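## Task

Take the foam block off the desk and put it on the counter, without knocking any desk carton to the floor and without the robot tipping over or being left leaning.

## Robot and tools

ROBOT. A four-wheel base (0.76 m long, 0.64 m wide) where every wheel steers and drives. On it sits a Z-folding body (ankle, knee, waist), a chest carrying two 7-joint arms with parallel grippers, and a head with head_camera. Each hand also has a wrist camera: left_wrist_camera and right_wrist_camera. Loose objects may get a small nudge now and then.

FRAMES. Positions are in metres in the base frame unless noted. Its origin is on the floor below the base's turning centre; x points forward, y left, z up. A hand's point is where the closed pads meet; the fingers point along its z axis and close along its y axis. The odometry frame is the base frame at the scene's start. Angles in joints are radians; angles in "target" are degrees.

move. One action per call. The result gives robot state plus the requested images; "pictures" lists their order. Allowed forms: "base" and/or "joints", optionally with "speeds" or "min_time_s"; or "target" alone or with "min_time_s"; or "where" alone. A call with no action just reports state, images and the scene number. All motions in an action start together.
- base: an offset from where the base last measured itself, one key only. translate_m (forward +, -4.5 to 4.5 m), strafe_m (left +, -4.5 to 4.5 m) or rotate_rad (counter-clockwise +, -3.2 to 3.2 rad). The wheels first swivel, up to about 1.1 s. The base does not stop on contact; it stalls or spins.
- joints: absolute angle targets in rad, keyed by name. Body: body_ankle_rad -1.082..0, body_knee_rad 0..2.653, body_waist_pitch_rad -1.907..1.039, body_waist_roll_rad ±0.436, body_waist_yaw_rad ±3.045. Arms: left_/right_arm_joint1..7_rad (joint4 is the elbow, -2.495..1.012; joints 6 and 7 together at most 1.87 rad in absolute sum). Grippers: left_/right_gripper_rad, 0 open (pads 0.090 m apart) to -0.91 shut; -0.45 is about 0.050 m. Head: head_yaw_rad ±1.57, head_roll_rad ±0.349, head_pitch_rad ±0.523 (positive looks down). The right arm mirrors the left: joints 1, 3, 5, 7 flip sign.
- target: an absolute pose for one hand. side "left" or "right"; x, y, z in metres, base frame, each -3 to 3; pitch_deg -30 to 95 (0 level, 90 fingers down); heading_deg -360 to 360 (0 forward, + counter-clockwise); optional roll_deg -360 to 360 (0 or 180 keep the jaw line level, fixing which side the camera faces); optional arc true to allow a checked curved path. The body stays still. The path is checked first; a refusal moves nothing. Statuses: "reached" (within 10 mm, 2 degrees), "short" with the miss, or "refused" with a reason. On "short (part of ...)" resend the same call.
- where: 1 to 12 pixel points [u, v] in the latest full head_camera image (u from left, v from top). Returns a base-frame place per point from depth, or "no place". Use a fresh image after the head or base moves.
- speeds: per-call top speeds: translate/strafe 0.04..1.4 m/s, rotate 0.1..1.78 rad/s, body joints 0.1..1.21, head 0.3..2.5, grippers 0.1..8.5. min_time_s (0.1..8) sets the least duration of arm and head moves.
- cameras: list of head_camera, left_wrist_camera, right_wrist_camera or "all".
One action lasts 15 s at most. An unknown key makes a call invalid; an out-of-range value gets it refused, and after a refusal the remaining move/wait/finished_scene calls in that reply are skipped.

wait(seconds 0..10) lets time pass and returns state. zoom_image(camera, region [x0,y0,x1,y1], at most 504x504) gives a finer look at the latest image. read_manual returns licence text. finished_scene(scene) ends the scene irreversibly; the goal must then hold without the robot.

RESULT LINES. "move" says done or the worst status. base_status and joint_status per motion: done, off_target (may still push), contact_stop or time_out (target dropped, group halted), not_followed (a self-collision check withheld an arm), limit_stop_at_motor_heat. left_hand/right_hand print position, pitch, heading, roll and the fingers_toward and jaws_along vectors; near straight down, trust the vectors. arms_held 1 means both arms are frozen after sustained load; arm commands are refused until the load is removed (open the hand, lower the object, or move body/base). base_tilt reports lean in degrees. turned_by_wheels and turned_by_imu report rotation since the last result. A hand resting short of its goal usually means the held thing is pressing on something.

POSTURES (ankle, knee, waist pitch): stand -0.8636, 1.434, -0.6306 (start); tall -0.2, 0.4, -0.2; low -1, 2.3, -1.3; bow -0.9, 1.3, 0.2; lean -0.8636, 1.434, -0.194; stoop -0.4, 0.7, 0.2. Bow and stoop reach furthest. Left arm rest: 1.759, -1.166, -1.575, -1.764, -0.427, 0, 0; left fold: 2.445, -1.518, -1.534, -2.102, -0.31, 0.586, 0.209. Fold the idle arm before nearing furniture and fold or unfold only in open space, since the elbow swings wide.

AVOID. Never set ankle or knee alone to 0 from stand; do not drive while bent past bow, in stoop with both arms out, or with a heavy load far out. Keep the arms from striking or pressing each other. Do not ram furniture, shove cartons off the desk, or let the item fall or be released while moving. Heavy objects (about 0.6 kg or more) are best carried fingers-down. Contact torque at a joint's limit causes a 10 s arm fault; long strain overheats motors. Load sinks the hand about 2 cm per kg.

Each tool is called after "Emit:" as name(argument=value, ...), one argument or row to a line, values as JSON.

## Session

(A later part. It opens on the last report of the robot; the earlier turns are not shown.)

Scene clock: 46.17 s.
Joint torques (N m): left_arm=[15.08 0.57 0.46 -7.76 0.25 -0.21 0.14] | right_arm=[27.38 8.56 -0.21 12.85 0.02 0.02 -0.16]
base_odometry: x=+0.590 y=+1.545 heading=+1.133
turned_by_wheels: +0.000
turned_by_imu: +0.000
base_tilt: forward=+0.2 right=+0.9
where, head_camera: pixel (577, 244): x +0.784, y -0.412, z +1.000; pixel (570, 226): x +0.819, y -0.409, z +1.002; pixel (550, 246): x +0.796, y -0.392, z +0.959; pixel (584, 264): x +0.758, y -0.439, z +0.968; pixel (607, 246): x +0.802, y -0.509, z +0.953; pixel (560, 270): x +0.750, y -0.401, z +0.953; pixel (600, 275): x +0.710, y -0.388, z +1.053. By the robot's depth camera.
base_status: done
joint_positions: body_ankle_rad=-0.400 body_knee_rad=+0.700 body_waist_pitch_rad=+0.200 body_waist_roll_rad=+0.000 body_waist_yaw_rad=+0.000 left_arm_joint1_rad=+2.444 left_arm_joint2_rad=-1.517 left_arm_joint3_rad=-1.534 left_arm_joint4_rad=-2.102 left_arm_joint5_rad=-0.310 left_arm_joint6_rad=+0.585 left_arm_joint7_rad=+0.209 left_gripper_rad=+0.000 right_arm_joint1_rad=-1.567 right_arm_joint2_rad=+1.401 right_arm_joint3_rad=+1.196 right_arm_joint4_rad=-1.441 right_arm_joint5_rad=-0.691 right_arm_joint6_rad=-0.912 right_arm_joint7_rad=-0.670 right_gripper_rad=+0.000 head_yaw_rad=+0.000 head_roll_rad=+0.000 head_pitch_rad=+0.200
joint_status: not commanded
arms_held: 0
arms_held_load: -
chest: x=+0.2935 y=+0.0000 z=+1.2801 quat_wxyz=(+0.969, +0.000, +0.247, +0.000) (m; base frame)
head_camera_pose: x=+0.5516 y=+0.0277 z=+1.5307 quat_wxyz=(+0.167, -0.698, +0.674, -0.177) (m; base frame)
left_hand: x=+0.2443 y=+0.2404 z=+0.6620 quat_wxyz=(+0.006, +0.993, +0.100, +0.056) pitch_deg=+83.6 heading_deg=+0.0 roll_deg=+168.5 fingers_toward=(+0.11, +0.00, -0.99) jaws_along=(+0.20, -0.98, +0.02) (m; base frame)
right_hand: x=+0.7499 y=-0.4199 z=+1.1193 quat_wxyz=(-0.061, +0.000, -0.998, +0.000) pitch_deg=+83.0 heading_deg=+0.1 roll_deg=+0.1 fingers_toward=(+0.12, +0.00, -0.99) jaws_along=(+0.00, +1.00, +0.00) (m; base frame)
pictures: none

Emit:
move(
  target={"side": "right", "x": 0.793, "y": -0.425, "z": 1.1, "pitch_deg": 85, "heading_deg": 45, "roll_deg": 0},
  cameras=["head_camera", "right_wrist_camera"],
)

Scene clock: 52.10 s.
Joint torques (N m): left_arm=[15.33 0.03 0.38 -7.84 0.2 -0.14 0.15] | right_arm=[30.11 7.88 1.4 13.5 -0.37 0.17 -0.56]
move: done
base_odometry: x=+0.590 y=+1.545 heading=+1.133
turned_by_wheels: +0.000
turned_by_imu: -0.001
base_tilt: forward=+0.2 right=+0.7
base_status: not commanded
joint_positions: body_ankle_rad=-0.400 body_knee_rad=+0.700 body_waist_pitch_rad=+0.200 body_waist_roll_rad=+0.000 body_waist_yaw_rad=+0.000 left_arm_joint1_rad=+2.444 left_arm_joint2_rad=-1.517 left_arm_joint3_rad=-1.534 left_arm_joint4_rad=-2.102 left_arm_joint5_rad=-0.310 left_arm_joint6_rad=+0.585 left_arm_joint7_rad=+0.209 left_gripper_rad=+0.000 right_arm_joint1_rad=-1.799 right_arm_joint2_rad=+1.260 right_arm_joint3_rad=+1.344 right_arm_joint4_rad=-1.080 right_arm_joint5_rad=-1.428 right_arm_joint6_rad=-0.384 right_arm_joint7_rad=-1.219 right_gripper_rad=+0.000 head_yaw_rad=+0.000 head_roll_rad=+0.000 head_pitch_rad=+0.200
joint_status: not commanded
arms_held: 0
arms_held_load: -
chest: x=+0.2935 y=+0.0000 z=+1.2801 quat_wxyz=(+0.969, +0.000, +0.247, +0.000) (m; base frame)
head_camera_pose: x=+0.5516 y=+0.0277 z=+1.5307 quat_wxyz=(+0.167, -0.698, +0.674, -0.177) (m; base frame)
left_hand: x=+0.2443 y=+0.2404 z=+0.6620 quat_wxyz=(+0.006, +0.993, +0.100, +0.056) pitch_deg=+83.6 heading_deg=+0.0 roll_deg=+168.5 fingers_toward=(+0.11, +0.00, -0.99) jaws_along=(+0.20, -0.98, +0.02) (m; base frame)
right_hand: x=+0.7936 y=-0.4249 z=+1.1010 quat_wxyz=(-0.041, +0.382, -0.923, -0.015) pitch_deg=+85.0 heading_deg=+45.0 roll_deg=+0.0 fingers_toward=(+0.06, +0.06, -1.00) jaws_along=(-0.71, +0.71, +0.00) (m; base frame)
right_hand_status: reached (straight line, to end with the hand's camera side forward, planned for 2.0 s): 1 mm and 0.2 deg off.
pictures: head_camera, right_wrist_camera
camera_calibration:
head_camera: T_world_to_cam=[[0.0301033, -0.999315, 0.0215354, -0.0219443], [-0.8808, -0.0367062, -0.472063, 1.20949], [0.47253, -0.00475774, -0.881302, 1.08847], [0, 0, 0, 1]] pos_world=[0.55165, 0.0276453, 1.5307]
right_wrist_camera: T_world_to_cam=[[0.720417, -0.693344, 0.0165474, -0.88953], [-0.62757, -0.641547, 0.441104, -0.253647], [-0.295221, -0.328163, -0.897303, 1.221], [0, 0, 0, 1]] pos_world=[0.842114, -0.37879, 1.22221]

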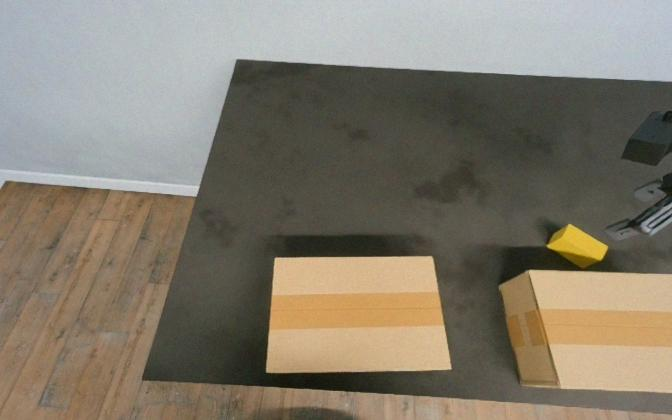

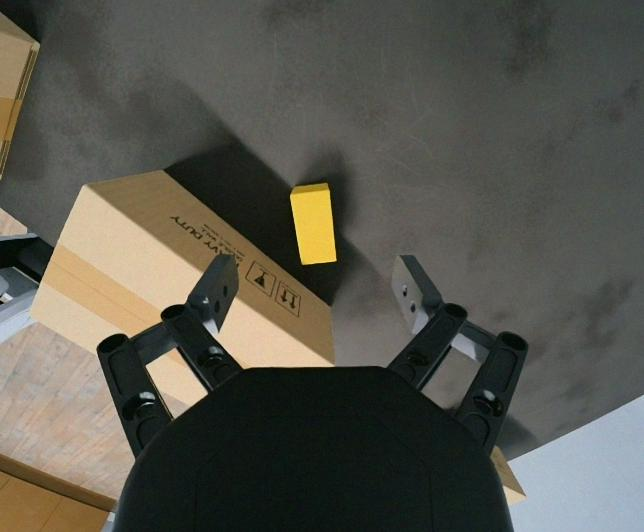

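Emit:
move(
  joints={"right_gripper_rad": -0.25},
)

Emit:
move(
  target={"side": "right", "x": 0.793, "y": -0.426, "z": 0.987, "pitch_deg": 86, "heading_deg": 42, "roll_deg": 0},
  cameras=["head_camera", "right_wrist_camera"],
)

Scene clock: 54.60 s.
Joint torques (N m): left_arm=[15.92 0.1 0.49 -7.82 0.29 -0.19 0.16] | right_arm=[30.19 7.86 1.36 13.64 -0.34 0.15 -0.46]
move: done
base_odometry: x=+0.590 y=+1.545 heading=+1.133
turned_by_wheels: +0.000
turned_by_imu: +0.000
base_tilt: forward=+0.2 right=+0.9
base_status: not commanded
joint_positions: body_ankle_rad=-0.400 body_knee_rad=+0.700 body_waist_pitch_rad=+0.200 body_waist_roll_rad=+0.000 body_waist_yaw_rad=+0.000 left_arm_joint1_rad=+2.444 left_arm_joint2_rad=-1.517 left_arm_joint3_rad=-1.534 left_arm_joint4_rad=-2.102 left_arm_joint5_rad=-0.310 left_arm_joint6_rad=+0.585 left_arm_joint7_rad=+0.209 left_gripper_rad=+0.000 right_arm_joint1_rad=-1.799 right_arm_joint2_rad=+1.260 right_arm_joint3_rad=+1.344 right_arm_joint4_rad=-1.080 right_arm_joint5_rad=-1.428 right_arm_joint6_rad=-0.384 right_arm_joint7_rad=-1.219 right_gripper_rad=-0.249 head_yaw_rad=+0.000 head_roll_rad=+0.000 head_pitch_rad=+0.200
joint_status: all done
arms_held: 0
arms_held_load: -
chest: x=+0.2935 y=+0.0000 z=+1.2801 quat_wxyz=(+0.969, +0.000, +0.247, +0.000) (m; base frame)
head_camera_pose: x=+0.5516 y=+0.0277 z=+1.5307 quat_wxyz=(+0.167, -0.698, +0.674, -0.177) (m; base frame)
left_hand: x=+0.2443 y=+0.2404 z=+0.6620 quat_wxyz=(+0.006, +0.993, +0.100, +0.056) pitch_deg=+83.6 heading_deg=+0.0 roll_deg=+168.5 fingers_toward=(+0.11, +0.00, -0.99) jaws_along=(+0.20, -0.98, +0.02) (m; base frame)
right_hand: x=+0.7936 y=-0.4249 z=+1.1010 quat_wxyz=(-0.041, +0.382, -0.923, -0.015) pitch_deg=+85.0 heading_deg=+45.0 roll_deg=+0.0 fingers_toward=(+0.06, +0.06, -1.00) jaws_along=(-0.71, +0.71, +0.00) (m; base frame)
pictures: none

Scene clock: 56.00 s.
Joint torques (N m): left_arm=[15.47 -0.02 0.44 -7.99 0.41 -0.16 0.17] | right_arm=[32.56 6.74 1.52 12.15 0.38 0.23 0.28]
move: done
base_odometry: x=+0.590 y=+1.545 heading=+1.133
turned_by_wheels: +0.000
turned_by_imu: +0.000
base_tilt: forward=+0.2 right=+0.8
base_status: not commanded
joint_positions: body_ankle_rad=-0.400 body_knee_rad=+0.700 body_waist_pitch_rad=+0.200 body_waist_roll_rad=+0.000 body_waist_yaw_rad=+0.000 left_arm_joint1_rad=+2.444 left_arm_joint2_rad=-1.517 left_arm_joint3_rad=-1.534 left_arm_joint4_rad=-2.102 left_arm_joint5_rad=-0.310 left_arm_joint6_rad=+0.585 left_arm_joint7_rad=+0.209 left_gripper_rad=+0.000 right_arm_joint1_rad=-1.973 right_arm_joint2_rad=+1.215 right_arm_joint3_rad=+1.403 right_arm_joint4_rad=-1.163 right_arm_joint5_rad=-1.331 right_arm_joint6_rad=-0.387 right_arm_joint7_rad=-0.949 right_gripper_rad=-0.250 head_yaw_rad=+0.000 head_roll_rad=+0.000 head_pitch_rad=+0.200
joint_status: not commanded
arms_held: 0
arms_held_load: -
chest: x=+0.2935 y=+0.0000 z=+1.2801 quat_wxyz=(+0.969, +0.000, +0.247, +0.000) (m; base frame)
head_camera_pose: x=+0.5516 y=+0.0277 z=+1.5307 quat_wxyz=(+0.167, -0.698, +0.674, -0.177) (m; base frame)
left_hand: x=+0.2443 y=+0.2404 z=+0.6620 quat_wxyz=(+0.006, +0.993, +0.100, +0.056) pitch_deg=+83.6 heading_deg=+0.0 roll_deg=+168.5 fingers_toward=(+0.11, +0.00, -0.99) jaws_along=(+0.20, -0.98, +0.02) (m; base frame)
right_hand: x=+0.7925 y=-0.4258 z=+0.9872 quat_wxyz=(-0.031, +0.359, -0.933, -0.012) pitch_deg=+86.1 heading_deg=+42.1 roll_deg=+0.0 fingers_toward=(+0.05, +0.05, -1.00) jaws_along=(-0.67, +0.74, +0.00) (m; base frame)
right_hand_status: reached (straight line, to end with the hand's camera side forward, planned for 0.9 s): 1 mm and 0.1 deg off.
pictures: head_camera, right_wrist_camera
camera_calibration:
head_camera: T_world_to_cam=[[0.0301033, -0.999315, 0.0215354, -0.0219443], [-0.8808, -0.0367062, -0.472063, 1.20949], [0.47253, -0.00475774, -0.881302, 1.08847], [0, 0, 0, 1]] pos_world=[0.55165, 0.0276453, 1.5307]
right_wrist_camera: T_world_to_cam=[[0.684242, -0.729143, 0.0127512, -0.87029], [-0.651905, -0.603737, 0.458826, -0.186876], [-0.326852, -0.322261, -0.888434, 1.13716], [0, 0, 0, 1]] pos_world=[0.845348, -0.380927, 1.10713]

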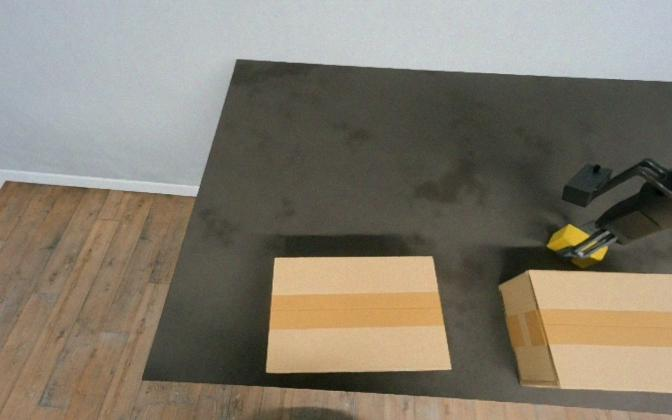

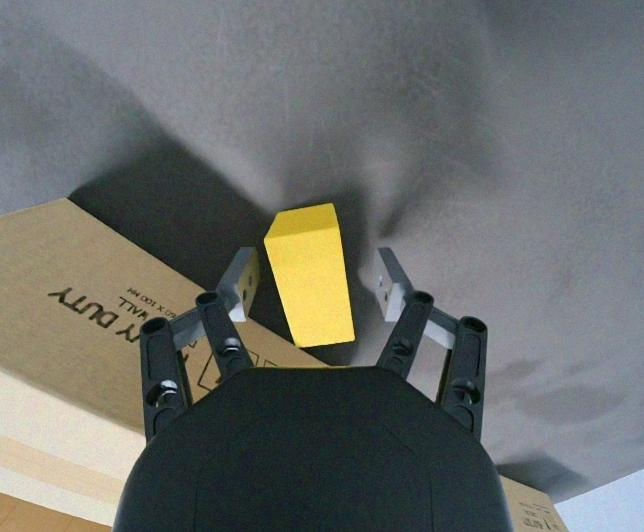

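Emit:
move(
  target={"side": "right", "x": 0.792, "y": -0.425, "z": 0.985, "pitch_deg": 86, "heading_deg": 50, "roll_deg": 0},
)

Emit:
move(
  joints={"right_gripper_rad": -0.85},
  cameras=["right_wrist_camera"],
)

Emit:
move(
  target={"side": "right", "x": 0.792, "y": -0.425, "z": 1.16, "pitch_deg": 86, "heading_deg": 45, "roll_deg": 0},
  cameras=["right_wrist_camera"],
)

Scene clock: 58.47 s.
Joint torques (N m): left_arm=[15.53 0.19 0.36 -7.95 0.2 -0.21 0.17] | right_arm=[31.83 6.28 0.92 12.23 -0.11 0.13 -0.54]
move: done
base_odometry: x=+0.590 y=+1.545 heading=+1.133
turned_by_wheels: +0.000
turned_by_imu: +0.000
base_tilt: forward=+0.2 right=+0.9
base_status: not commanded
joint_positions: body_ankle_rad=-0.400 body_knee_rad=+0.700 body_waist_pitch_rad=+0.200 body_waist_roll_rad=+0.000 body_waist_yaw_rad=+0.000 left_arm_joint1_rad=+2.444 left_arm_joint2_rad=-1.517 left_arm_joint3_rad=-1.534 left_arm_joint4_rad=-2.102 left_arm_joint5_rad=-0.310 left_arm_joint6_rad=+0.585 left_arm_joint7_rad=+0.209 left_gripper_rad=+0.000 right_arm_joint1_rad=-1.981 right_arm_joint2_rad=+1.215 right_arm_joint3_rad=+1.403 right_arm_joint4_rad=-1.154 right_arm_joint5_rad=-1.410 right_arm_joint6_rad=-0.269 right_arm_joint7_rad=-0.984 right_gripper_rad=-0.250 head_yaw_rad=+0.000 head_roll_rad=+0.000 head_pitch_rad=+0.200
joint_status: not commanded
arms_held: 0
arms_held_load: -
chest: x=+0.2935 y=+0.0000 z=+1.2801 quat_wxyz=(+0.969, +0.000, +0.247, +0.000) (m; base frame)
head_camera_pose: x=+0.5516 y=+0.0277 z=+1.5307 quat_wxyz=(+0.167, -0.698, +0.674, -0.177) (m; base frame)
left_hand: x=+0.2443 y=+0.2404 z=+0.6620 quat_wxyz=(+0.006, +0.993, +0.100, +0.056) pitch_deg=+83.6 heading_deg=+0.0 roll_deg=+168.5 fingers_toward=(+0.11, +0.00, -0.99) jaws_along=(+0.20, -0.98, +0.02) (m; base frame)
right_hand: x=+0.7930 y=-0.4246 z=+0.9860 quat_wxyz=(-0.032, +0.423, -0.906, -0.014) pitch_deg=+86.0 heading_deg=+50.0 roll_deg=+0.0 fingers_toward=(+0.05, +0.05, -1.00) jaws_along=(-0.77, +0.64, +0.00) (m; base frame)
right_hand_status: reached (straight line, to end with the hand's camera side to the robot's left, planned for 0.6 s): 1 mm and 0.2 deg off.
pictures: none

Scene clock: 59.47 s.
Joint torques (N m): left_arm=[15.59 0.06 0.39 -8.04 0.1 -0.17 0.14] | right_arm=[31.69 6.58 1.14 11.82 -0.42 0.17 -0.3]
move: off_target
base_odometry: x=+0.590 y=+1.545 heading=+1.133
turned_by_wheels: +0.000
turned_by_imu: +0.000
base_tilt: forward=+0.2 right=+0.8
base_status: not commanded
joint_positions: body_ankle_rad=-0.400 body_knee_rad=+0.700 body_waist_pitch_rad=+0.200 body_waist_roll_rad=+0.000 body_waist_yaw_rad=+0.000 left_arm_joint1_rad=+2.444 left_arm_joint2_rad=-1.517 left_arm_joint3_rad=-1.534 left_arm_joint4_rad=-2.102 left_arm_joint5_rad=-0.310 left_arm_joint6_rad=+0.585 left_arm_joint7_rad=+0.209 left_gripper_rad=+0.000 right_arm_joint1_rad=-1.981 right_arm_joint2_rad=+1.215 right_arm_joint3_rad=+1.403 right_arm_joint4_rad=-1.153 right_arm_joint5_rad=-1.410 right_arm_joint6_rad=-0.269 right_arm_joint7_rad=-0.985 right_gripper_rad=-0.618 head_yaw_rad=+0.000 head_roll_rad=+0.000 head_pitch_rad=+0.200
joint_status: right_gripper_rad off_target (ended at -0.618, target -0.850)
arms_held: 0
arms_held_load: -
chest: x=+0.2935 y=+0.0000 z=+1.2801 quat_wxyz=(+0.969, +0.000, +0.247, +0.000) (m; base frame)
head_camera_pose: x=+0.5516 y=+0.0277 z=+1.5307 quat_wxyz=(+0.167, -0.698, +0.674, -0.177) (m; base frame)
left_hand: x=+0.2443 y=+0.2404 z=+0.6620 quat_wxyz=(+0.006, +0.993, +0.100, +0.056) pitch_deg=+83.6 heading_deg=+0.0 roll_deg=+168.5 fingers_toward=(+0.11, +0.00, -0.99) jaws_along=(+0.20, -0.98, +0.02) (m; base frame)
right_hand: x=+0.7930 y=-0.4246 z=+0.9862 quat_wxyz=(-0.032, +0.423, -0.906, -0.014) pitch_deg=+86.0 heading_deg=+50.0 roll_deg=+0.0 fingers_toward=(+0.05, +0.05, -1.00) jaws_along=(-0.77, +0.64, +0.00) (m; base frame)
pictures: right_wrist_camera
camera_calibration:
right_wrist_camera: T_world_to_cam=[[0.778674, -0.627227, 0.0159136, -0.904476], [-0.563815, -0.688372, 0.456351, -0.288652], [-0.275281, -0.364321, -0.889658, 1.07921], [0, 0, 0, 1]] pos_world=[0.838632, -0.372833, 1.10625]

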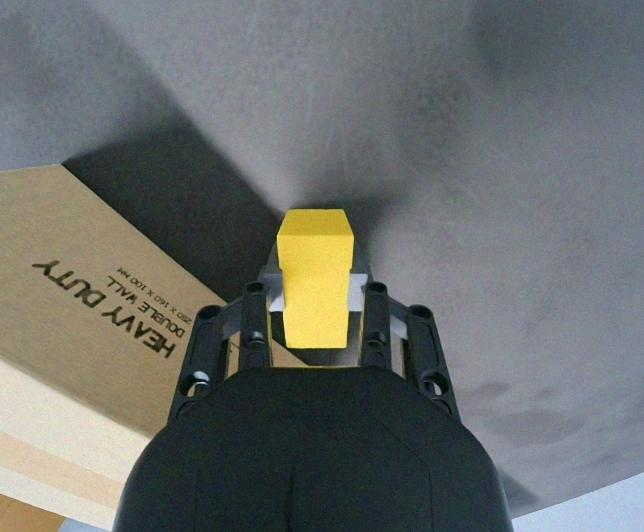

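Scene clock: 59.77 s.
Joint torques (N m): left_arm=[15.38 0.26 0.46 -7.87 0.3 -0.16 0.13] | right_arm=[30.94 6.72 1.1 11.78 -0.23 0.26 -0.26]
move: refused
base_odometry: x=+0.590 y=+1.545 heading=+1.133
turned_by_wheels: +0.000
turned_by_imu: +0.000
base_tilt: forward=+0.2 right=+0.9
base_status: not commanded
joint_positions: body_ankle_rad=-0.400 body_knee_rad=+0.700 body_waist_pitch_rad=+0.200 body_waist_roll_rad=+0.000 body_waist_yaw_rad=+0.000 left_arm_joint1_rad=+2.444 left_arm_joint2_rad=-1.517 left_arm_joint3_rad=-1.534 left_arm_joint4_rad=-2.102 left_arm_joint5_rad=-0.310 left_arm_joint6_rad=+0.585 left_arm_joint7_rad=+0.209 left_gripper_rad=+0.000 right_arm_joint1_rad=-1.981 right_arm_joint2_rad=+1.215 right_arm_joint3_rad=+1.403 right_arm_joint4_rad=-1.153 right_arm_joint5_rad=-1.410 right_arm_joint6_rad=-0.269 right_arm_joint7_rad=-0.985 right_gripper_rad=-0.618 head_yaw_rad=+0.000 head_roll_rad=+0.000 head_pitch_rad=+0.200
joint_status: not commanded
arms_held: 0
arms_held_load: -
chest: x=+0.2935 y=+0.0000 z=+1.2801 quat_wxyz=(+0.969, +0.000, +0.247, +0.000) (m; base frame)
head_camera_pose: x=+0.5516 y=+0.0277 z=+1.5307 quat_wxyz=(+0.167, -0.698, +0.674, -0.177) (m; base frame)
left_hand: x=+0.2443 y=+0.2404 z=+0.6620 quat_wxyz=(+0.006, +0.993, +0.100, +0.056) pitch_deg=+83.6 heading_deg=+0.0 roll_deg=+168.5 fingers_toward=(+0.11, +0.00, -0.99) jaws_along=(+0.20, -0.98, +0.02) (m; base frame)
right_hand: x=+0.7930 y=-0.4246 z=+0.9862 quat_wxyz=(-0.032, +0.423, -0.906, -0.014) pitch_deg=+86.0 heading_deg=+50.0 roll_deg=+0.0 fingers_toward=(+0.05, +0.05, -1.00) jaws_along=(-0.77, +0.64, +0.00) (m; base frame)
right_hand_status: refused: the straight line brings the right wrist too near the stop that joints 6 and 7 share, 94% of the way. Nothing moved. A checked arc of 7.1 s passes: it swings the hand 37.2 cm off the straight line (up to 28.2 cm to the robot's right, 27.4 cm backward, 17.3 cm downward and 14.1 cm to the robot's left) and the elbow 32.8 cm from its place (up to 23.8 cm backward, 21.0 cm downward and 18.5 cm to the robot's right), to end with the hand's camera side to the robot's left. The same target with "arc": true plays it.
pictures: right_wrist_camera
camera_calibration:
right_wrist_camera: T_world_to_cam=[[0.778674, -0.627227, 0.0159136, -0.904476], [-0.563815, -0.688372, 0.456351, -0.288652], [-0.275281, -0.364321, -0.889658, 1.07921], [0, 0, 0, 1]] pos_world=[0.838632, -0.372833, 1.10625]

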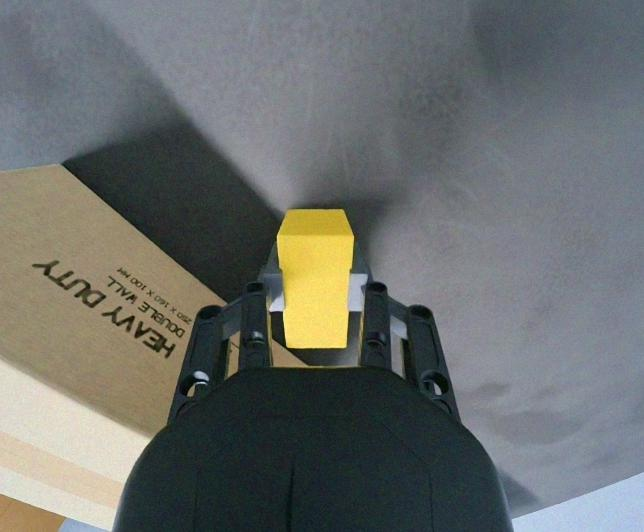

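Emit:
move(
  target={"side": "right", "x": 0.792, "y": -0.425, "z": 1.13, "pitch_deg": 80, "heading_deg": 42, "roll_deg": 0},
  cameras=["right_wrist_camera"],
)

Emit:
move(
  base={"translate_m": -0.6},
  cameras=["head_camera", "right_wrist_camera"],
)

Scene clock: 62.50 s.
Joint torques (N m): left_arm=[15.91 0.42 0.47 -7.93 0.22 -0.19 0.21] | right_arm=[30.12 11.34 1.64 12.89 0.66 -0.14 -0.43]
move: done
base_odometry: x=+0.590 y=+1.545 heading=+1.133
turned_by_wheels: +0.000
turned_by_imu: +0.000
base_tilt: forward=+0.2 right=+0.8
base_status: not commanded
joint_positions: body_ankle_rad=-0.400 body_knee_rad=+0.700 body_waist_pitch_rad=+0.200 body_waist_roll_rad=+0.000 body_waist_yaw_rad=+0.000 left_arm_joint1_rad=+2.444 left_arm_joint2_rad=-1.517 left_arm_joint3_rad=-1.534 left_arm_joint4_rad=-2.102 left_arm_joint5_rad=-0.310 left_arm_joint6_rad=+0.585 left_arm_joint7_rad=+0.209 left_gripper_rad=+0.000 right_arm_joint1_rad=-1.706 right_arm_joint2_rad=+1.221 right_arm_joint3_rad=+1.328 right_arm_joint4_rad=-1.121 right_arm_joint5_rad=-1.394 right_arm_joint6_rad=-0.395 right_arm_joint7_rad=-1.215 right_gripper_rad=-0.618 head_yaw_rad=+0.000 head_roll_rad=+0.000 head_pitch_rad=+0.200
joint_status: not commanded
arms_held: 0
arms_held_load: -
chest: x=+0.2935 y=+0.0000 z=+1.2801 quat_wxyz=(+0.969, +0.000, +0.247, +0.000) (m; base frame)
head_camera_pose: x=+0.5516 y=+0.0277 z=+1.5307 quat_wxyz=(+0.167, -0.698, +0.673, -0.177) (m; base frame)
left_hand: x=+0.2443 y=+0.2404 z=+0.6620 quat_wxyz=(+0.006, +0.993, +0.100, +0.056) pitch_deg=+83.6 heading_deg=+0.1 roll_deg=+168.6 fingers_toward=(+0.11, +0.00, -0.99) jaws_along=(+0.20, -0.98, +0.02) (m; base frame)
right_hand: x=+0.7918 y=-0.4256 z=+1.1288 quat_wxyz=(-0.081, +0.357, -0.930, -0.031) pitch_deg=+80.0 heading_deg=+42.2 roll_deg=+0.2 fingers_toward=(+0.13, +0.12, -0.98) jaws_along=(-0.67, +0.74, +0.00) (m; base frame)
right_hand_status: reached (straight line, to end with the hand's camera side forward, planned for 0.9 s): 1 mm and 0.0 deg off.
pictures: right_wrist_camera
camera_calibration:
right_wrist_camera: T_world_to_cam=[[0.68251, -0.730728, 0.0146851, -0.872915], [-0.684981, -0.632516, 0.361558, -0.128387], [-0.254912, -0.256826, -0.932234, 1.2831], [0, 0, 0, 1]] pos_world=[0.834907, -0.389538, 1.25538]

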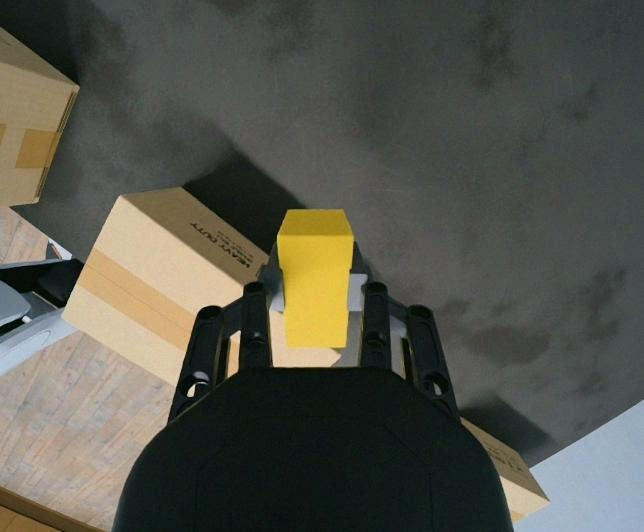

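Scene clock: 66.27 s.
Joint torques (N m): left_arm=[14.93 -0.07 0.34 -8.34 0.31 -0.23 0.13] | right_arm=[29.49 11.2 1.88 13.18 0.66 -0.11 -0.19]
move: done
base_odometry: x=+0.336 y=+1.001 heading=+1.133
turned_by_wheels: +0.000
turned_by_imu: +0.001
base_tilt: forward=+0.3 right=+0.9
base_status: done
joint_positions: body_ankle_rad=-0.400 body_knee_rad=+0.700 body_waist_pitch_rad=+0.200 body_waist_roll_rad=+0.000 body_waist_yaw_rad=+0.000 left_arm_joint1_rad=+2.445 left_arm_joint2_rad=-1.517 left_arm_joint3_rad=-1.534 left_arm_joint4_rad=-2.102 left_arm_joint5_rad=-0.310 left_arm_joint6_rad=+0.586 left_arm_joint7_rad=+0.209 left_gripper_rad=+0.000 right_arm_joint1_rad=-1.705 right_arm_joint2_rad=+1.221 right_arm_joint3_rad=+1.327 right_arm_joint4_rad=-1.121 right_arm_joint5_rad=-1.394 right_arm_joint6_rad=-0.395 right_arm_joint7_rad=-1.217 right_gripper_rad=-0.618 head_yaw_rad=+0.000 head_roll_rad=+0.000 head_pitch_rad=+0.200
joint_status: not commanded
arms_held: 0
arms_held_load: -
chest: x=+0.2933 y=+0.0000 z=+1.2802 quat_wxyz=(+0.969, +0.000, +0.247, +0.000) (m; base frame)
head_camera_pose: x=+0.5512 y=+0.0277 z=+1.5309 quat_wxyz=(+0.168, -0.698, +0.673, -0.177) (m; base frame)
left_hand: x=+0.2434 y=+0.2404 z=+0.6620 quat_wxyz=(+0.005, +0.993, +0.100, +0.055) pitch_deg=+83.7 heading_deg=+0.1 roll_deg=+168.6 fingers_toward=(+0.11, +0.00, -0.99) jaws_along=(+0.20, -0.98, +0.02) (m; base frame)
right_hand: x=+0.7914 y=-0.4254 z=+1.1298 quat_wxyz=(-0.082, +0.357, -0.930, -0.031) pitch_deg=+80.0 heading_deg=+42.1 roll_deg=+0.1 fingers_toward=(+0.13, +0.12, -0.98) jaws_along=(-0.67, +0.74, +0.00) (m; base frame)
pictures: head_camera, right_wrist_camera
camera_calibration:
head_camera: T_world_to_cam=[[0.0302261, -0.999312, 0.0215055, -0.0219586], [-0.880584, -0.0368024, -0.472458, 1.20972], [0.472924, -0.00465681, -0.881091, 1.08829], [0, 0, 0, 1]] pos_world=[0.55125, 0.0276453, 1.5309]
right_wrist_camera: T_world_to_cam=[[0.682328, -0.730896, 0.0148291, -0.872611], [-0.685354, -0.63249, 0.360897, -0.127917], [-0.254399, -0.256413, -0.932488, 1.28407], [0, 0, 0, 1]] pos_world=[0.834404, -0.389441, 1.25649]

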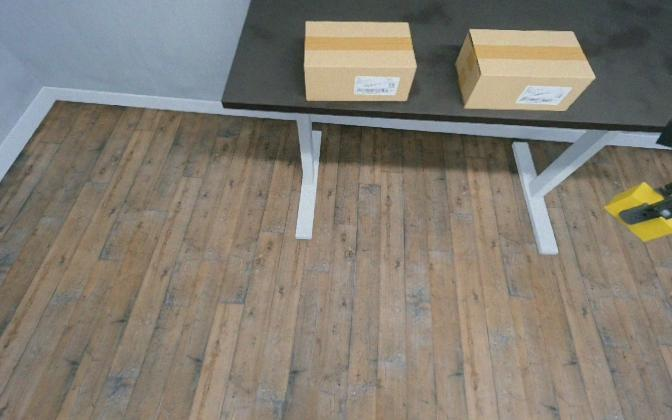

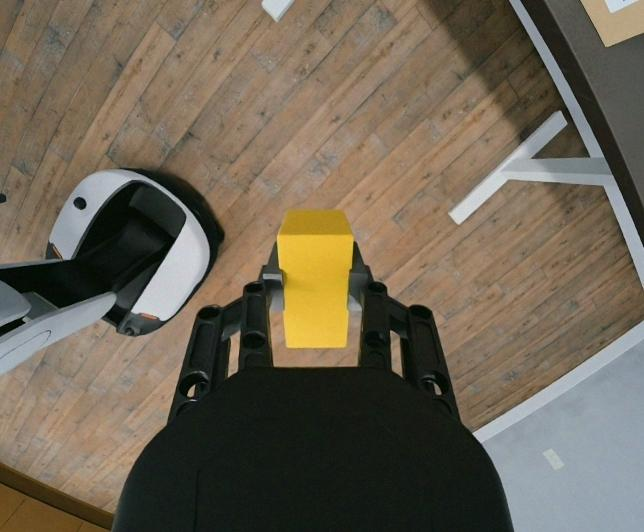

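Emit:
move(
  base={"rotate_rad": -3.149},
  joints={"head_pitch_rad": -0.45},
  cameras=["head_camera"],
)

Scene clock: 74.33 s.
Joint torques (N m): left_arm=[14.65 0.31 0.27 -8.14 0.24 -0.19 0.17] | right_arm=[29.96 11.42 1.85 13.11 0.35 -0.17 -0.19]
move: done
base_odometry: x=+0.337 y=+1.001 heading=-2.015
turned_by_wheels: -3.149
turned_by_imu: -3.130
base_tilt: forward=+0.3 right=+0.9
base_status: done
joint_positions: body_ankle_rad=-0.400 body_knee_rad=+0.700 body_waist_pitch_rad=+0.200 body_waist_roll_rad=+0.000 body_waist_yaw_rad=+0.000 left_arm_joint1_rad=+2.445 left_arm_joint2_rad=-1.517 left_arm_joint3_rad=-1.534 left_arm_joint4_rad=-2.102 left_arm_joint5_rad=-0.310 left_arm_joint6_rad=+0.586 left_arm_joint7_rad=+0.209 left_gripper_rad=+0.000 right_arm_joint1_rad=-1.705 right_arm_joint2_rad=+1.221 right_arm_joint3_rad=+1.327 right_arm_joint4_rad=-1.121 right_arm_joint5_rad=-1.393 right_arm_joint6_rad=-0.395 right_arm_joint7_rad=-1.217 right_gripper_rad=-0.618 head_yaw_rad=+0.000 head_roll_rad=+0.000 head_pitch_rad=-0.450
joint_status: all done
arms_held: 0
arms_held_load: -
chest: x=+0.2933 y=-0.0001 z=+1.2801 quat_wxyz=(+0.969, +0.000, +0.247, +0.000) (m; base frame)
head_camera_pose: x=+0.5100 y=+0.0275 z=+1.6136 quat_wxyz=(+0.374, -0.605, +0.585, -0.391) (m; base frame)
left_hand: x=+0.2436 y=+0.2402 z=+0.6620 quat_wxyz=(+0.006, +0.993, +0.100, +0.055) pitch_deg=+83.6 heading_deg=+0.0 roll_deg=+168.5 fingers_toward=(+0.11, +0.00, -0.99) jaws_along=(+0.20, -0.98, +0.02) (m; base frame)
right_hand: x=+0.7914 y=-0.4255 z=+1.1295 quat_wxyz=(-0.081, +0.357, -0.930, -0.032) pitch_deg=+80.0 heading_deg=+42.3 roll_deg=+0.3 fingers_toward=(+0.13, +0.12, -0.98) jaws_along=(-0.67, +0.74, +0.00) (m; base frame)
pictures: head_camera
camera_calibration:
head_camera: T_world_to_cam=[[0.0107458, -0.999322, 0.035226, -0.0347926], [-0.415237, -0.0365066, -0.90898, 1.67946], [0.90965, -0.00485948, -0.415348, 0.20639], [0, 0, 0, 1]] pos_world=[0.510007, 0.0275454, 1.61355]

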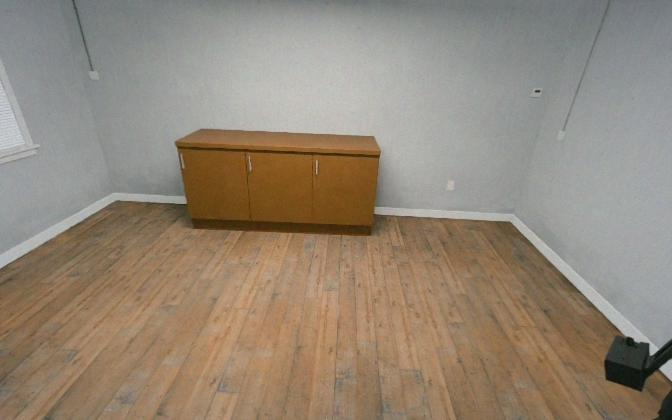

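Emit:
move(
  where=[
    [320, 151],
    [180, 148],
    [378, 153],
    [320, 141],
    [270, 140],
  ],
)

Scene clock: 74.73 s.
Joint torques (N m): left_arm=[14.82 0.3 0.48 -8.13 0.27 -0.25 0.18] | right_arm=[30.38 11.29 1.88 12.97 0.21 -0.08 -0.09]
base_odometry: x=+0.337 y=+1.001 heading=-2.015
turned_by_wheels: +0.000
turned_by_imu: +0.000
base_tilt: forward=+0.2 right=+0.7
where, head_camera: pixel (320, 151): x +3.237, y +0.166, z +0.916; pixel (180, 148): x +3.258, y +1.383, z +0.891; pixel (378, 153): x +3.225, y -0.332, z +0.921; pixel (320, 141): x +3.449, y +0.178, z +0.955; pixel (270, 140): x +3.421, y +0.630, z +0.953. By the robot's depth camera.
base_status: done
joint_positions: body_ankle_rad=-0.400 body_knee_rad=+0.700 body_waist_pitch_rad=+0.200 body_waist_roll_rad=+0.000 body_waist_yaw_rad=+0.000 left_arm_joint1_rad=+2.445 left_arm_joint2_rad=-1.517 left_arm_joint3_rad=-1.534 left_arm_joint4_rad=-2.102 left_arm_joint5_rad=-0.310 left_arm_joint6_rad=+0.586 left_arm_joint7_rad=+0.209 left_gripper_rad=+0.000 right_arm_joint1_rad=-1.705 right_arm_joint2_rad=+1.221 right_arm_joint3_rad=+1.327 right_arm_joint4_rad=-1.121 right_arm_joint5_rad=-1.393 right_arm_joint6_rad=-0.395 right_arm_joint7_rad=-1.217 right_gripper_rad=-0.618 head_yaw_rad=+0.000 head_roll_rad=+0.000 head_pitch_rad=-0.450
joint_status: all done
arms_held: 0
arms_held_load: -
chest: x=+0.2933 y=-0.0001 z=+1.2801 quat_wxyz=(+0.969, +0.000, +0.247, +0.000) (m; base frame)
head_camera_pose: x=+0.5100 y=+0.0275 z=+1.6136 quat_wxyz=(+0.374, -0.605, +0.585, -0.391) (m; base frame)
left_hand: x=+0.2436 y=+0.2402 z=+0.6620 quat_wxyz=(+0.006, +0.993, +0.100, +0.055) pitch_deg=+83.6 heading_deg=+0.0 roll_deg=+168.5 fingers_toward=(+0.11, +0.00, -0.99) jaws_along=(+0.20, -0.98, +0.02) (m; base frame)
right_hand: x=+0.7914 y=-0.4255 z=+1.1295 quat_wxyz=(-0.081, +0.357, -0.930, -0.032) pitch_deg=+80.0 heading_deg=+42.3 roll_deg=+0.3 fingers_toward=(+0.13, +0.12, -0.98) jaws_along=(-0.67, +0.74, +0.00) (m; base frame)
pictures: none

Emit:
move(
  base={"strafe_m": 0.45},
)

Emit:
move(
  base={"translate_m": 2.4},
  joints={"head_pitch_rad": 0.1},
  speeds={"translate_m": 0.6},
  cameras=["head_camera", "right_wrist_camera"],
)

Scene clock: 79.83 s.
Joint torques (N m): left_arm=[15.02 -0.21 0.44 -8.1 0.14 -0.23 0.17] | right_arm=[29.09 10.7 1.85 13.4 0.44 -0.02 -0.14]
move: done
base_odometry: x=+0.744 y=+0.809 heading=-2.010
turned_by_wheels: +0.005
turned_by_imu: +0.001
base_tilt: forward=+0.2 right=+0.8
base_status: done
joint_positions: body_ankle_rad=-0.400 body_knee_rad=+0.700 body_waist_pitch_rad=+0.200 body_waist_roll_rad=+0.000 body_waist_yaw_rad=+0.000 left_arm_joint1_rad=+2.445 left_arm_joint2_rad=-1.517 left_arm_joint3_rad=-1.534 left_arm_joint4_rad=-2.102 left_arm_joint5_rad=-0.310 left_arm_joint6_rad=+0.586 left_arm_joint7_rad=+0.209 left_gripper_rad=+0.000 right_arm_joint1_rad=-1.705 right_arm_joint2_rad=+1.222 right_arm_joint3_rad=+1.327 right_arm_joint4_rad=-1.121 right_arm_joint5_rad=-1.393 right_arm_joint6_rad=-0.395 right_arm_joint7_rad=-1.217 right_gripper_rad=-0.618 head_yaw_rad=+0.000 head_roll_rad=+0.000 head_pitch_rad=-0.450
joint_status: not commanded
arms_held: 0
arms_held_load: -
chest: x=+0.2933 y=+0.0000 z=+1.2801 quat_wxyz=(+0.969, +0.000, +0.247, +0.000) (m; base frame)
head_camera_pose: x=+0.5100 y=+0.0277 z=+1.6136 quat_wxyz=(+0.374, -0.605, +0.585, -0.391) (m; base frame)
left_hand: x=+0.2436 y=+0.2404 z=+0.6620 quat_wxyz=(+0.005, +0.993, +0.100, +0.055) pitch_deg=+83.6 heading_deg=+0.1 roll_deg=+168.6 fingers_toward=(+0.11, +0.00, -0.99) jaws_along=(+0.20, -0.98, +0.02) (m; base frame)
right_hand: x=+0.7915 y=-0.4250 z=+1.1297 quat_wxyz=(-0.081, +0.357, -0.930, -0.031) pitch_deg=+80.0 heading_deg=+42.2 roll_deg=+0.2 fingers_toward=(+0.13, +0.12, -0.98) jaws_along=(-0.67, +0.74, +0.00) (m; base frame)
pictures: none

Scene clock: 87.00 s.
Joint torques (N m): left_arm=[15.5 0.19 0.45 -8.12 0.29 -0.23 0.14] | right_arm=[29.52 10.93 1.72 13.28 0.3 -0.06 -0.24]
move: done
base_odometry: x=-0.265 y=-1.368 heading=-2.003
turned_by_wheels: +0.008
turned_by_imu: +0.004
base_tilt: forward=+0.3 right=+0.9
base_status: done
joint_positions: body_ankle_rad=-0.400 body_knee_rad=+0.700 body_waist_pitch_rad=+0.200 body_waist_roll_rad=+0.000 body_waist_yaw_rad=+0.000 left_arm_joint1_rad=+2.444 left_arm_joint2_rad=-1.517 left_arm_joint3_rad=-1.534 left_arm_joint4_rad=-2.102 left_arm_joint5_rad=-0.310 left_arm_joint6_rad=+0.586 left_arm_joint7_rad=+0.209 left_gripper_rad=+0.000 right_arm_joint1_rad=-1.706 right_arm_joint2_rad=+1.222 right_arm_joint3_rad=+1.328 right_arm_joint4_rad=-1.121 right_arm_joint5_rad=-1.393 right_arm_joint6_rad=-0.395 right_arm_joint7_rad=-1.217 right_gripper_rad=-0.618 head_yaw_rad=+0.000 head_roll_rad=+0.000 head_pitch_rad=+0.100
joint_status: all done
arms_held: 0
arms_held_load: -
chest: x=+0.2936 y=+0.0000 z=+1.2800 quat_wxyz=(+0.969, +0.000, +0.248, +0.000) (m; base frame)
head_camera_pose: x=+0.5490 y=+0.0277 z=+1.5449 quat_wxyz=(+0.201, -0.688, +0.664, -0.212) (m; base frame)
left_hand: x=+0.2442 y=+0.2404 z=+0.6620 quat_wxyz=(+0.005, +0.993, +0.100, +0.055) pitch_deg=+83.6 heading_deg=+0.1 roll_deg=+168.6 fingers_toward=(+0.11, +0.00, -0.99) jaws_along=(+0.20, -0.98, +0.02) (m; base frame)
right_hand: x=+0.7918 y=-0.4250 z=+1.1291 quat_wxyz=(-0.081, +0.357, -0.930, -0.032) pitch_deg=+80.0 heading_deg=+42.4 roll_deg=+0.4 fingers_toward=(+0.13, +0.12, -0.98) jaws_along=(-0.67, +0.74, +0.00) (m; base frame)
pictures: head_camera, right_wrist_camera
camera_calibration:
head_camera: T_world_to_cam=[[0.0277782, -0.999319, 0.0242882, -0.0251464], [-0.829389, -0.0366039, -0.557471, 1.31759], [0.55798, -0.00465883, -0.829841, 0.975754], [0, 0, 0, 1]] pos_world=[0.549042, 0.0276454, 1.54485]
right_wrist_camera: T_world_to_cam=[[0.682661, -0.730601, 0.014019, -0.871796], [-0.684576, -0.63271, 0.361986, -0.129128], [-0.255597, -0.256711, -0.932078, 1.28392], [0, 0, 0, 1]] pos_world=[0.83491, -0.389039, 1.25568]

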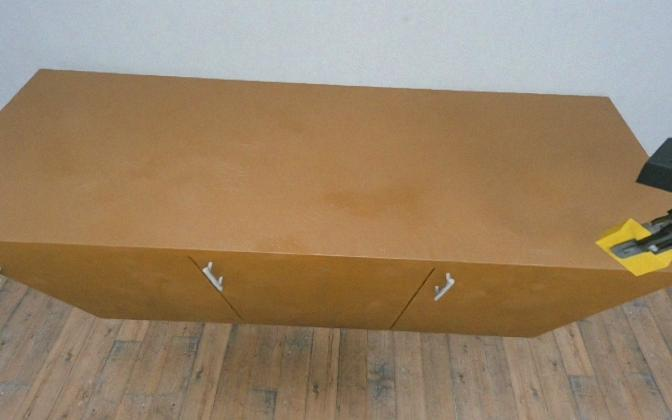

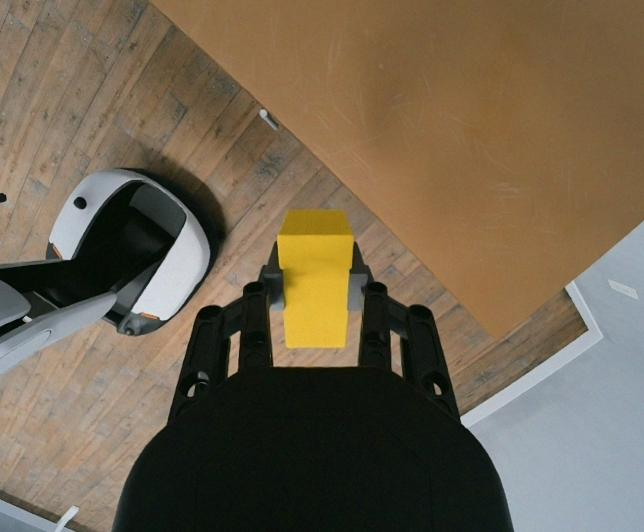

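Emit:
move(
  where=[
    [430, 258],
    [580, 265],
    [580, 200],
    [450, 200],
    [610, 98],
  ],
)

Emit:
move(
  base={"strafe_m": 0.1},
)

Emit:
move(
  base={"translate_m": 0.22},
  speeds={"translate_m": 0.3},
  cameras=["head_camera", "right_wrist_camera"],
)

Scene clock: 88.07 s.
Joint torques (N m): left_arm=[15.43 0.11 0.32 -8.07 0.23 -0.19 0.12] | right_arm=[29.37 10.14 1.78 13.32 0.47 -0.08 -0.2]
base_odometry: x=-0.265 y=-1.368 heading=-2.003
turned_by_wheels: +0.000
turned_by_imu: +0.000
base_tilt: forward=+0.2 right=+0.8
where, head_camera: pixel (430, 258): x +0.854, y -0.182, z +0.918; pixel (580, 265): x +0.851, y -0.506, z +0.916; pixel (580, 200): x +1.028, y -0.577, z +0.915; pixel (450, 200): x +1.011, y -0.253, z +0.917; pixel (610, 98): x +1.459, y -0.856, z +0.900. By the robot's depth camera.
base_status: done
joint_positions: body_ankle_rad=-0.400 body_knee_rad=+0.700 body_waist_pitch_rad=+0.200 body_waist_roll_rad=+0.000 body_waist_yaw_rad=+0.000 left_arm_joint1_rad=+2.444 left_arm_joint2_rad=-1.517 left_arm_joint3_rad=-1.534 left_arm_joint4_rad=-2.102 left_arm_joint5_rad=-0.310 left_arm_joint6_rad=+0.586 left_arm_joint7_rad=+0.209 left_gripper_rad=+0.000 right_arm_joint1_rad=-1.706 right_arm_joint2_rad=+1.222 right_arm_joint3_rad=+1.328 right_arm_joint4_rad=-1.121 right_arm_joint5_rad=-1.393 right_arm_joint6_rad=-0.395 right_arm_joint7_rad=-1.217 right_gripper_rad=-0.618 head_yaw_rad=+0.000 head_roll_rad=+0.000 head_pitch_rad=+0.100
joint_status: all done
arms_held: 0
arms_held_load: -
chest: x=+0.2936 y=+0.0000 z=+1.2800 quat_wxyz=(+0.969, +0.000, +0.248, +0.000) (m; base frame)
head_camera_pose: x=+0.5490 y=+0.0277 z=+1.5449 quat_wxyz=(+0.201, -0.688, +0.664, -0.212) (m; base frame)
left_hand: x=+0.2442 y=+0.2404 z=+0.6620 quat_wxyz=(+0.005, +0.993, +0.100, +0.055) pitch_deg=+83.6 heading_deg=+0.1 roll_deg=+168.6 fingers_toward=(+0.11, +0.00, -0.99) jaws_along=(+0.20, -0.98, +0.02) (m; base frame)
right_hand: x=+0.7918 y=-0.4250 z=+1.1291 quat_wxyz=(-0.081, +0.357, -0.930, -0.032) pitch_deg=+80.0 heading_deg=+42.4 roll_deg=+0.4 fingers_toward=(+0.13, +0.12, -0.98) jaws_along=(-0.67, +0.74, +0.00) (m; base frame)
pictures: none

Scene clock: 91.23 s.
Joint torques (N m): left_arm=[15.45 0.19 0.42 -8.02 0.23 -0.19 0.13] | right_arm=[29.89 10.97 1.88 13.13 0.22 -0.11 -0.2]
move: done
base_odometry: x=-0.174 y=-1.410 heading=-2.002
turned_by_wheels: +0.001
turned_by_imu: -0.004
base_tilt: forward=+0.3 right=+0.9
base_status: done
joint_positions: body_ankle_rad=-0.400 body_knee_rad=+0.700 body_waist_pitch_rad=+0.200 body_waist_roll_rad=+0.000 body_waist_yaw_rad=+0.000 left_arm_joint1_rad=+2.444 left_arm_joint2_rad=-1.517 left_arm_joint3_rad=-1.534 left_arm_joint4_rad=-2.102 left_arm_joint5_rad=-0.310 left_arm_joint6_rad=+0.586 left_arm_joint7_rad=+0.209 left_gripper_rad=+0.000 right_arm_joint1_rad=-1.706 right_arm_joint2_rad=+1.222 right_arm_joint3_rad=+1.327 right_arm_joint4_rad=-1.121 right_arm_joint5_rad=-1.393 right_arm_joint6_rad=-0.395 right_arm_joint7_rad=-1.217 right_gripper_rad=-0.618 head_yaw_rad=+0.000 head_roll_rad=+0.000 head_pitch_rad=+0.100
joint_status: not commanded
arms_held: 0
arms_held_load: -
chest: x=+0.2936 y=+0.0000 z=+1.2800 quat_wxyz=(+0.969, +0.000, +0.248, +0.000) (m; base frame)
head_camera_pose: x=+0.5490 y=+0.0277 z=+1.5449 quat_wxyz=(+0.201, -0.688, +0.664, -0.212) (m; base frame)
left_hand: x=+0.2440 y=+0.2404 z=+0.6620 quat_wxyz=(+0.005, +0.993, +0.100, +0.055) pitch_deg=+83.6 heading_deg=+0.2 roll_deg=+168.7 fingers_toward=(+0.11, +0.00, -0.99) jaws_along=(+0.20, -0.98, +0.02) (m; base frame)
right_hand: x=+0.7917 y=-0.4249 z=+1.1291 quat_wxyz=(-0.081, +0.357, -0.930, -0.032) pitch_deg=+80.0 heading_deg=+42.4 roll_deg=+0.4 fingers_toward=(+0.13, +0.12, -0.98) jaws_along=(-0.67, +0.74, +0.00) (m; base frame)
pictures: none

Scene clock: 94.77 s.
Joint torques (N m): left_arm=[15.31 0.27 0.44 -7.99 0.31 -0.16 0.14] | right_arm=[30.04 11.07 1.78 13.31 0.14 -0.04 -0.18]
move: done
base_odometry: x=-0.265 y=-1.610 heading=-2.001
turned_by_wheels: +0.001
turned_by_imu: +0.004
base_tilt: forward=+0.3 right=+0.9
base_status: done
joint_positions: body_ankle_rad=-0.400 body_knee_rad=+0.700 body_waist_pitch_rad=+0.200 body_waist_roll_rad=+0.000 body_waist_yaw_rad=+0.000 left_arm_joint1_rad=+2.445 left_arm_joint2_rad=-1.517 left_arm_joint3_rad=-1.534 left_arm_joint4_rad=-2.102 left_arm_joint5_rad=-0.310 left_arm_joint6_rad=+0.586 left_arm_joint7_rad=+0.209 left_gripper_rad=+0.000 right_arm_joint1_rad=-1.705 right_arm_joint2_rad=+1.222 right_arm_joint3_rad=+1.328 right_arm_joint4_rad=-1.121 right_arm_joint5_rad=-1.393 right_arm_joint6_rad=-0.395 right_arm_joint7_rad=-1.217 right_gripper_rad=-0.618 head_yaw_rad=+0.000 head_roll_rad=+0.000 head_pitch_rad=+0.100
joint_status: not commanded
arms_held: 0
arms_held_load: -
chest: x=+0.2935 y=+0.0000 z=+1.2801 quat_wxyz=(+0.969, +0.000, +0.247, +0.000) (m; base frame)
head_camera_pose: x=+0.5489 y=+0.0277 z=+1.5449 quat_wxyz=(+0.201, -0.688, +0.664, -0.212) (m; base frame)
left_hand: x=+0.2438 y=+0.2404 z=+0.6620 quat_wxyz=(+0.005, +0.993, +0.100, +0.055) pitch_deg=+83.7 heading_deg=+0.2 roll_deg=+168.7 fingers_toward=(+0.11, +0.00, -0.99) jaws_along=(+0.20, -0.98, +0.02) (m; base frame)
right_hand: x=+0.7918 y=-0.4249 z=+1.1295 quat_wxyz=(-0.081, +0.357, -0.930, -0.032) pitch_deg=+80.0 heading_deg=+42.3 roll_deg=+0.3 fingers_toward=(+0.13, +0.12, -0.98) jaws_along=(-0.67, +0.74, +0.00) (m; base frame)
pictures: head_camera, right_wrist_camera
camera_calibration:
head_camera: T_world_to_cam=[[0.0278605, -0.999315, 0.0243458, -0.0252776], [-0.82934, -0.0367046, -0.557537, 1.31756], [0.558049, -0.00465765, -0.829795, 0.975838], [0, 0, 0, 1]] pos_world=[0.548842, 0.0276454, 1.54495]
right_wrist_camera: T_world_to_cam=[[0.682681, -0.730577, 0.0142933, -0.872011], [-0.684737, -0.632772, 0.361573, -0.128652], [-0.255113, -0.256626, -0.932234, 1.28412], [0, 0, 0, 1]] pos_world=[0.834808, -0.388939, 1.25608]

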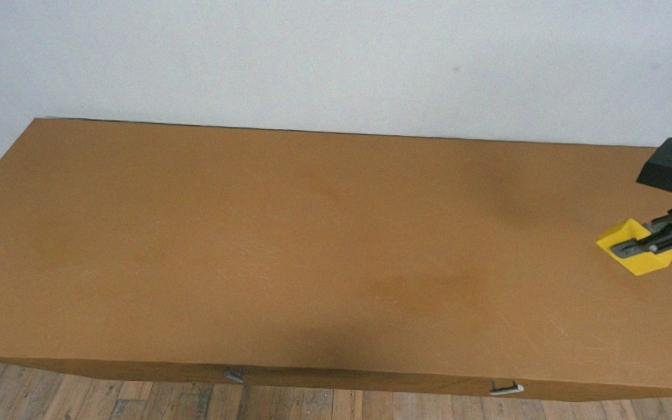

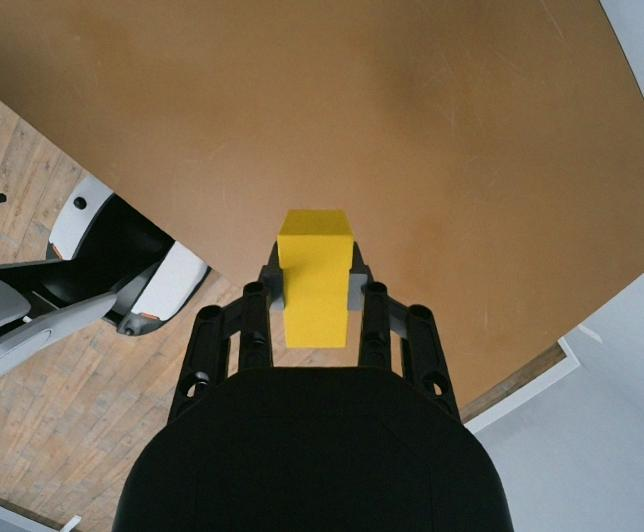

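Emit:
move(
  target={"side": "right", "x": 0.792, "y": -0.425, "z": 0.955, "pitch_deg": 86, "heading_deg": 45, "roll_deg": 0},
  min_time_s=2,
)

Emit:
move(
  target={"side": "right", "x": 0.792, "y": -0.425, "z": 0.943, "pitch_deg": 86, "heading_deg": 45, "roll_deg": 0},
  min_time_s=1,
  cameras=["head_camera", "right_wrist_camera"],
)

Emit:
zoom_image(
  camera="head_camera",
  region=[500, 180, 672, 330],
)

Scene clock: 98.43 s.
Joint torques (N m): left_arm=[15.33 0.21 0.4 -8 0.21 -0.16 0.18] | right_arm=[32.49 6.06 1.44 11.9 0.16 0.31 0.3]
move: done
base_odometry: x=-0.265 y=-1.610 heading=-2.001
turned_by_wheels: +0.000
turned_by_imu: +0.000
base_tilt: forward=+0.2 right=+0.9
base_status: not commanded
joint_positions: body_ankle_rad=-0.400 body_knee_rad=+0.700 body_waist_pitch_rad=+0.200 body_waist_roll_rad=+0.000 body_waist_yaw_rad=+0.000 left_arm_joint1_rad=+2.445 left_arm_joint2_rad=-1.517 left_arm_joint3_rad=-1.534 left_arm_joint4_rad=-2.102 left_arm_joint5_rad=-0.310 left_arm_joint6_rad=+0.586 left_arm_joint7_rad=+0.209 left_gripper_rad=+0.000 right_arm_joint1_rad=-2.038 right_arm_joint2_rad=+1.204 right_arm_joint3_rad=+1.420 right_arm_joint4_rad=-1.161 right_arm_joint5_rad=-1.342 right_arm_joint6_rad=-0.325 right_arm_joint7_rad=-0.903 right_gripper_rad=-0.618 head_yaw_rad=+0.000 head_roll_rad=+0.000 head_pitch_rad=+0.100
joint_status: not commanded
arms_held: 0
arms_held_load: -
chest: x=+0.2935 y=+0.0000 z=+1.2801 quat_wxyz=(+0.969, +0.000, +0.247, +0.000) (m; base frame)
head_camera_pose: x=+0.5489 y=+0.0277 z=+1.5450 quat_wxyz=(+0.201, -0.688, +0.664, -0.212) (m; base frame)
left_hand: x=+0.2438 y=+0.2404 z=+0.6620 quat_wxyz=(+0.005, +0.993, +0.100, +0.055) pitch_deg=+83.7 heading_deg=+0.2 roll_deg=+168.7 fingers_toward=(+0.11, +0.00, -0.99) jaws_along=(+0.20, -0.98, +0.02) (m; base frame)
right_hand: x=+0.7919 y=-0.4248 z=+0.9557 quat_wxyz=(-0.032, +0.383, -0.923, -0.013) pitch_deg=+86.1 heading_deg=+45.1 roll_deg=+0.0 fingers_toward=(+0.05, +0.05, -1.00) jaws_along=(-0.71, +0.71, +0.00) (m; base frame)
right_hand_status: reached (straight line, to end with the hand's camera side to the robot's left, planned for 2.0 s): 1 mm and 0.1 deg off.
pictures: none

Scene clock: 99.93 s.
Joint torques (N m): left_arm=[15.37 0.59 0.35 -8.02 0.15 -0.19 0.14] | right_arm=[30.45 5.61 1.61 11.41 0.49 0.37 0.85]
move: done
base_odometry: x=-0.265 y=-1.610 heading=-2.001
turned_by_wheels: +0.000
turned_by_imu: +0.000
base_tilt: forward=+0.2 right=+0.8
base_status: not commanded
joint_positions: body_ankle_rad=-0.400 body_knee_rad=+0.700 body_waist_pitch_rad=+0.200 body_waist_roll_rad=+0.000 body_waist_yaw_rad=+0.000 left_arm_joint1_rad=+2.445 left_arm_joint2_rad=-1.517 left_arm_joint3_rad=-1.534 left_arm_joint4_rad=-2.102 left_arm_joint5_rad=-0.310 left_arm_joint6_rad=+0.586 left_arm_joint7_rad=+0.209 left_gripper_rad=+0.000 right_arm_joint1_rad=-2.060 right_arm_joint2_rad=+1.200 right_arm_joint3_rad=+1.427 right_arm_joint4_rad=-1.156 right_arm_joint5_rad=-1.336 right_arm_joint6_rad=-0.319 right_arm_joint7_rad=-0.885 right_gripper_rad=-0.618 head_yaw_rad=+0.000 head_roll_rad=+0.000 head_pitch_rad=+0.100
joint_status: not commanded
arms_held: 0
arms_held_load: -
chest: x=+0.2935 y=+0.0000 z=+1.2801 quat_wxyz=(+0.969, +0.000, +0.247, +0.000) (m; base frame)
head_camera_pose: x=+0.5489 y=+0.0277 z=+1.5450 quat_wxyz=(+0.201, -0.688, +0.664, -0.212) (m; base frame)
left_hand: x=+0.2438 y=+0.2404 z=+0.6620 quat_wxyz=(+0.005, +0.993, +0.100, +0.055) pitch_deg=+83.7 heading_deg=+0.2 roll_deg=+168.7 fingers_toward=(+0.11, +0.00, -0.99) jaws_along=(+0.20, -0.98, +0.02) (m; base frame)
right_hand: x=+0.7928 y=-0.4248 z=+0.9460 quat_wxyz=(-0.033, +0.383, -0.923, -0.012) pitch_deg=+86.0 heading_deg=+45.0 roll_deg=+0.0 fingers_toward=(+0.05, +0.05, -1.00) jaws_along=(-0.71, +0.71, +0.00) (m; base frame)
right_hand_status: reached (straight line, to end with the hand's camera side forward, planned for 1.0 s): 3 mm and 0.1 deg off.
pictures: head_camera, right_wrist_camera
camera_calibration:
head_camera: T_world_to_cam=[[0.0278576, -0.999315, 0.0243501, -0.0252826], [-0.829263, -0.0367053, -0.557652, 1.31769], [0.558164, -0.00465778, -0.829717, 0.975655], [0, 0, 0, 1]] pos_world=[0.548842, 0.0276454, 1.54495]
right_wrist_camera: T_world_to_cam=[[0.72139, -0.692364, 0.0150905, -0.885238], [-0.62094, -0.637016, 0.456775, -0.203942], [-0.306642, -0.338884, -0.889454, 1.07879], [0, 0, 0, 1]] pos_world=[0.842768, -0.377238, 1.06605]

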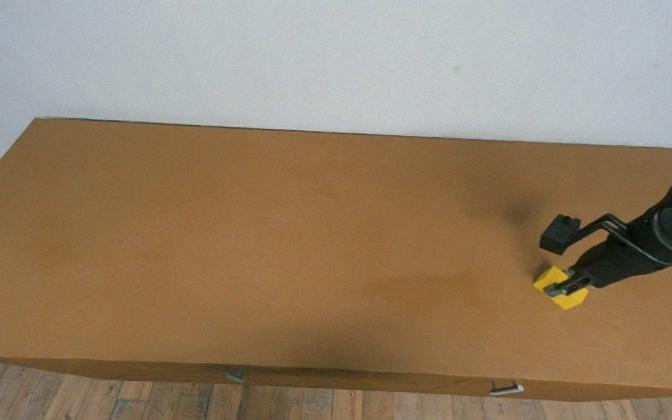

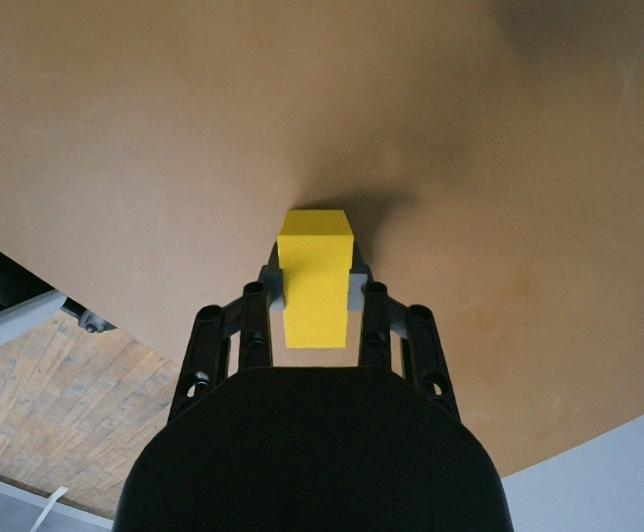

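Scaled by 2.930.

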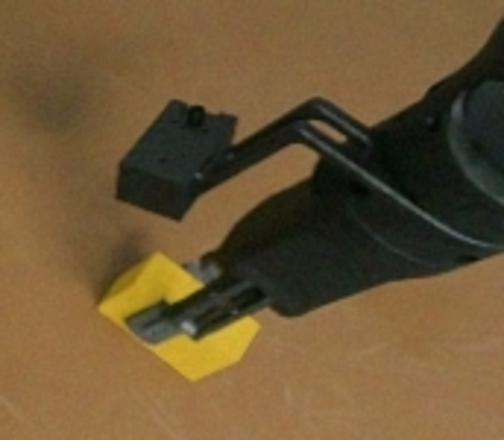

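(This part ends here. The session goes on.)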